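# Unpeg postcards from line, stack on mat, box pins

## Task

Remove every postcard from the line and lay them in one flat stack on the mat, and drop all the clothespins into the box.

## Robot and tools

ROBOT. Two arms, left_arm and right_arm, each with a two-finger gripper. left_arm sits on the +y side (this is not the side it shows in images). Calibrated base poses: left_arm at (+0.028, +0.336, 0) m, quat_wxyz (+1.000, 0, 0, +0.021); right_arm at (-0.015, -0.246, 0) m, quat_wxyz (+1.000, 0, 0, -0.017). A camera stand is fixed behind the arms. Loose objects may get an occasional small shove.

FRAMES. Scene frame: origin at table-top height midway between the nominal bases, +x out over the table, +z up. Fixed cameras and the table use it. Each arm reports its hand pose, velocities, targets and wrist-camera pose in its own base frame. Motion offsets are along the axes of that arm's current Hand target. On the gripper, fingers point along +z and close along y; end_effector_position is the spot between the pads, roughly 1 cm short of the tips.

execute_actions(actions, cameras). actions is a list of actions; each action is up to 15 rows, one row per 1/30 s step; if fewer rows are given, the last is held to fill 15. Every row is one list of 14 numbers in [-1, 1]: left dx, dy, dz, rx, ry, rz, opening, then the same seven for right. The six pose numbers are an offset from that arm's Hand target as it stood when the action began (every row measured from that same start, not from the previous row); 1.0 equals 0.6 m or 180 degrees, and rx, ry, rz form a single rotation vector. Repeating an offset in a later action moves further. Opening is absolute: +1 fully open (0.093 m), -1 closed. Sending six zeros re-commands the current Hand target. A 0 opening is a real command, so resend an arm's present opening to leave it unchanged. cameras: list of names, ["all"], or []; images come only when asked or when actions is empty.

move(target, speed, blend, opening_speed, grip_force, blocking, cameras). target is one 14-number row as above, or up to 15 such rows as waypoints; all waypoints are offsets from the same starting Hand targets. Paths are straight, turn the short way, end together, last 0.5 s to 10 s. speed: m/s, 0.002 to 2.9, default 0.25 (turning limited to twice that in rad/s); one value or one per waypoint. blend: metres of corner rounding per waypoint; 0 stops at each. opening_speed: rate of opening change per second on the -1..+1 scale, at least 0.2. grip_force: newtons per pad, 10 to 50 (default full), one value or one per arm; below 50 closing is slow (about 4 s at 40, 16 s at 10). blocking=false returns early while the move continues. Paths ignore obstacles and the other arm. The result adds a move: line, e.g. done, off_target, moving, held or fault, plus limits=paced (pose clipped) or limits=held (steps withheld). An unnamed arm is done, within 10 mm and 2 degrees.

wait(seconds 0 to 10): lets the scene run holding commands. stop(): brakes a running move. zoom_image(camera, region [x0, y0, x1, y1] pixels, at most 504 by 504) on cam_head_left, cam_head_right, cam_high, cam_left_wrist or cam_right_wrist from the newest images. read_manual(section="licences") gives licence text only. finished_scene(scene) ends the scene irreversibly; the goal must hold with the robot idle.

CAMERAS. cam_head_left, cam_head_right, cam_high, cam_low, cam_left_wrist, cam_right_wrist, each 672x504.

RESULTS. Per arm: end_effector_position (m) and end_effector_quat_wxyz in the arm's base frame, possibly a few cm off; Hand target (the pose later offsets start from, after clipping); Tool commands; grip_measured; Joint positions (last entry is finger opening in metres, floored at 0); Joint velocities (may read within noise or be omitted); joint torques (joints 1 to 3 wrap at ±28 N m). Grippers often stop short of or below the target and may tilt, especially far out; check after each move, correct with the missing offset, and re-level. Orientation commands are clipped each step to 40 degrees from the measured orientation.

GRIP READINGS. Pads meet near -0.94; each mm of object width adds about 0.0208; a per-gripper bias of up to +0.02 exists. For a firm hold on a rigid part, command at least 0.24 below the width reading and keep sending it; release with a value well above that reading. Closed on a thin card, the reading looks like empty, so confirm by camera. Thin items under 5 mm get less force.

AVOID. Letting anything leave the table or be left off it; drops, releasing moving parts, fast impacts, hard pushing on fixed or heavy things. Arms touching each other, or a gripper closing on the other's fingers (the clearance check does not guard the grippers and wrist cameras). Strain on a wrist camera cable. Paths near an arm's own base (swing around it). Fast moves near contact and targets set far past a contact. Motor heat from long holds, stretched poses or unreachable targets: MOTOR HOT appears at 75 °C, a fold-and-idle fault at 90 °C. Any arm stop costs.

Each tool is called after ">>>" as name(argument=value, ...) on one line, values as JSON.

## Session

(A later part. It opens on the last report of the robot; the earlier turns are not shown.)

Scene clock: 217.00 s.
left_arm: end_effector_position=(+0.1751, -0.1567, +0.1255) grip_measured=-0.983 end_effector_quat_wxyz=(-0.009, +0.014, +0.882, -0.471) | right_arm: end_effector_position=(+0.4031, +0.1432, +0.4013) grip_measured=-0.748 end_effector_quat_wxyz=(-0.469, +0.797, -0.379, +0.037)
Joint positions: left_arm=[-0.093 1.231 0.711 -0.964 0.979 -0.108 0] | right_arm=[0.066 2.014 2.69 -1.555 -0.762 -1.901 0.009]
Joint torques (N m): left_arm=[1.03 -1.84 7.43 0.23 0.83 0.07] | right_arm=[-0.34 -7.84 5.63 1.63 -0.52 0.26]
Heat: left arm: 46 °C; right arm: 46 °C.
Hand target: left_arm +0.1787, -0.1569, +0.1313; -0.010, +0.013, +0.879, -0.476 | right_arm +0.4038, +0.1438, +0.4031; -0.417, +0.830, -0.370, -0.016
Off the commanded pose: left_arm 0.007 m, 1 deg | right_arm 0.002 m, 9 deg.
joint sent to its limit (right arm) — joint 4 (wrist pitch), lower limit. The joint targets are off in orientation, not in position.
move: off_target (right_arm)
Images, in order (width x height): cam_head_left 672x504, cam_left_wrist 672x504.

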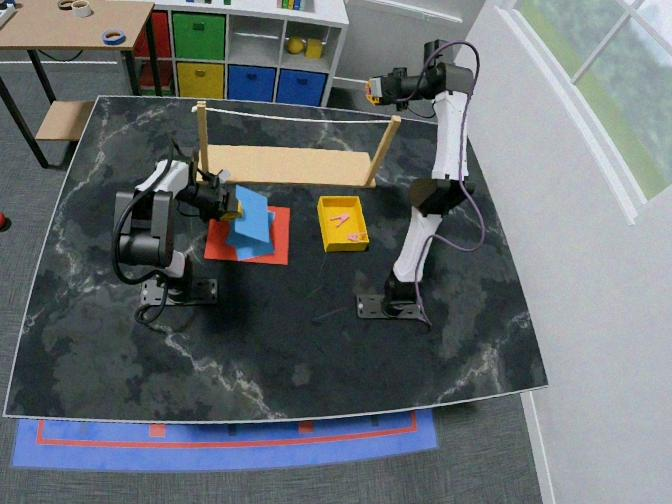

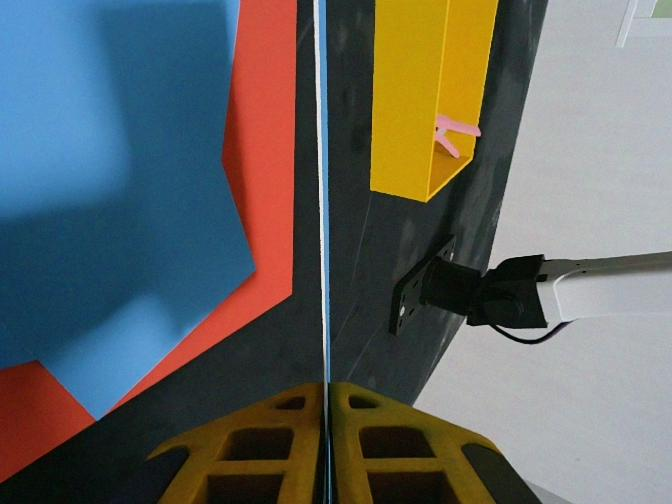

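>>> move(target=[[0.02,0.1,0.065,0,0,0,-1,-0.013,0.18,0.06,0.01,0.025,0.12,-1],[0.02,0.1,0.065,0,0,0,-0.6,-0.013,0.18,0.06,0.01,0.025,0.12,-1],[0.02,0.1,-0.15,0,0,0,-0.6,-0.027,0.516,0.089,0.036,0.0875,0.425,-1]], speed=[0.15,0.15,0.25], cameras=["cam_head_left","cam_right_wrist"])

Scene clock: 223.03 s.
left_arm: end_effector_position=(+0.1697, -0.0525, +0.1262) grip_measured=-0.603 end_effector_quat_wxyz=(-0.002, +0.001, +0.881, -0.474) | right_arm: end_effector_position=(+0.2135, +0.0769, +0.1662) grip_measured=-0.748 end_effector_quat_wxyz=(+0.310, -0.401, +0.849, +0.150)
Joint positions: left_arm=[0.477 1.501 0.865 -1.547 0.832 0.756 0.016] | right_arm=[-0.054 0.932 0.833 -1.011 -0.552 -0.805 0.009]
Joint torques (N m): left_arm=[0.94 -4.67 5.67 -1.06 0.34 0.09] | right_arm=[-0.7 -2.03 4.83 1.55 -0.24 0.27]
Heat: left arm: 46 °C; right arm: 45 °C.
Hand target: left_arm +0.1702, -0.0484, +0.1303; -0.010, +0.013, +0.879, -0.476 | right_arm +0.2127, +0.0743, +0.1631; +0.310, -0.395, +0.852, +0.146
Off the commanded pose: left_arm 0.006 m, 2 deg | right_arm 0.004 m, 1 deg.
joint sent to its limit (left arm) — joint 4 (wrist pitch), lower limit. The joint targets still meet the commanded pose.
move: done
Images, in order (width x height): cam_head_left 672x504, cam_right_wrist 672x504.

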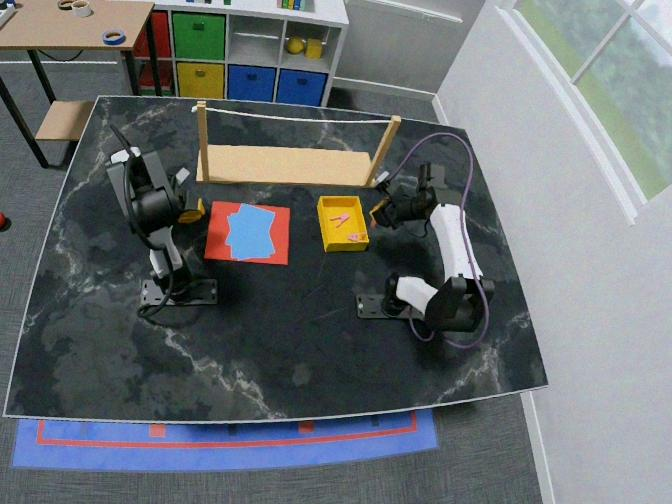

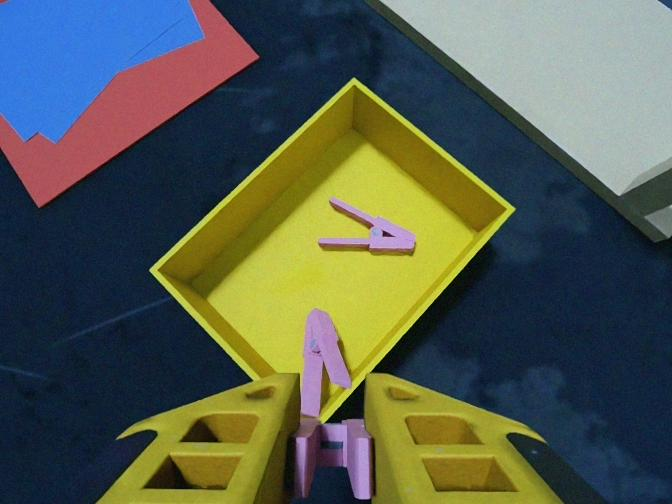

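>>> move(target=[[0,0,0,0,0,0,-0.6,0,0.06,0.03,0,0,0,-1],[0,0,0,0,0,0,-0.6,0,0.06,0.165,0,0,0,-1],[0,0,0,0,0,0,-0.6,0,0.06,0.165,0,0,0,0.2],[0,0,0,0,0,0,-0.6,0,0.04,-0.1,0,0,0,0.2]], blend=[0.01,0,0,0], speed=[0.15,0.15,0.15,0.2], cameras=["cam_head_left","cam_right_wrist"])

Scene clock: 228.13 s.
left_arm: end_effector_position=(+0.1696, -0.0525, +0.1262) grip_measured=-0.603 end_effector_quat_wxyz=(-0.002, +0.001, +0.881, -0.474) | right_arm: end_effector_position=(+0.1674, +0.0601, +0.2004) grip_measured=+0.198 end_effector_quat_wxyz=(+0.300, -0.392, +0.857, +0.147)
Joint positions: left_arm=[0.477 1.501 0.865 -1.547 0.831 0.756 0.016] | right_arm=[-0.216 0.832 0.965 -1.352 -0.597 -0.966 0.055]
Joint torques (N m): left_arm=[1.17 -4.89 5.86 -1 0.35 0.08] | right_arm=[-0.79 0.72 7.65 1.1 -0.46 0.03]
Heat: left arm: 45 °C; right arm: 45 °C.
Hand target: left_arm +0.1702, -0.0484, +0.1303; -0.010, +0.013, +0.879, -0.476 | right_arm +0.1696, +0.0602, +0.2091; +0.310, -0.395, +0.852, +0.146
Off the commanded pose: left_arm 0.006 m, 2 deg | right_arm 0.009 m, 1 deg.
joint sent to its limit (left arm) — joint 4 (wrist pitch), lower limit. The joint targets still meet the commanded pose.
move: done
Images, in order (width x height): cam_head_left 672x504, cam_right_wrist 672x504.

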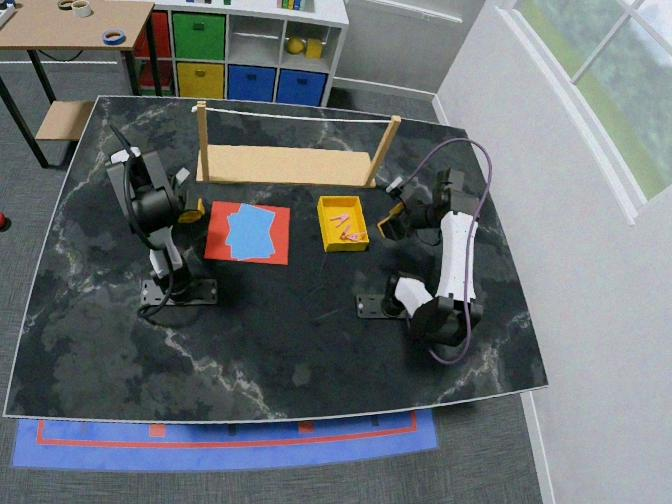

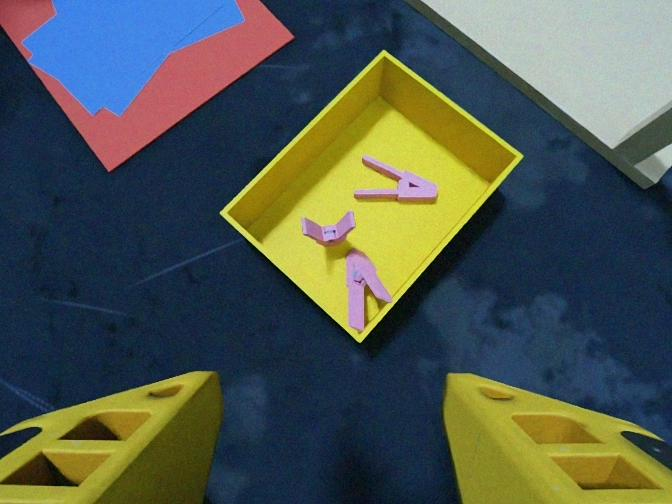

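All done.

>>> finished_scene(scene=2)

The scene is finished: the task was done.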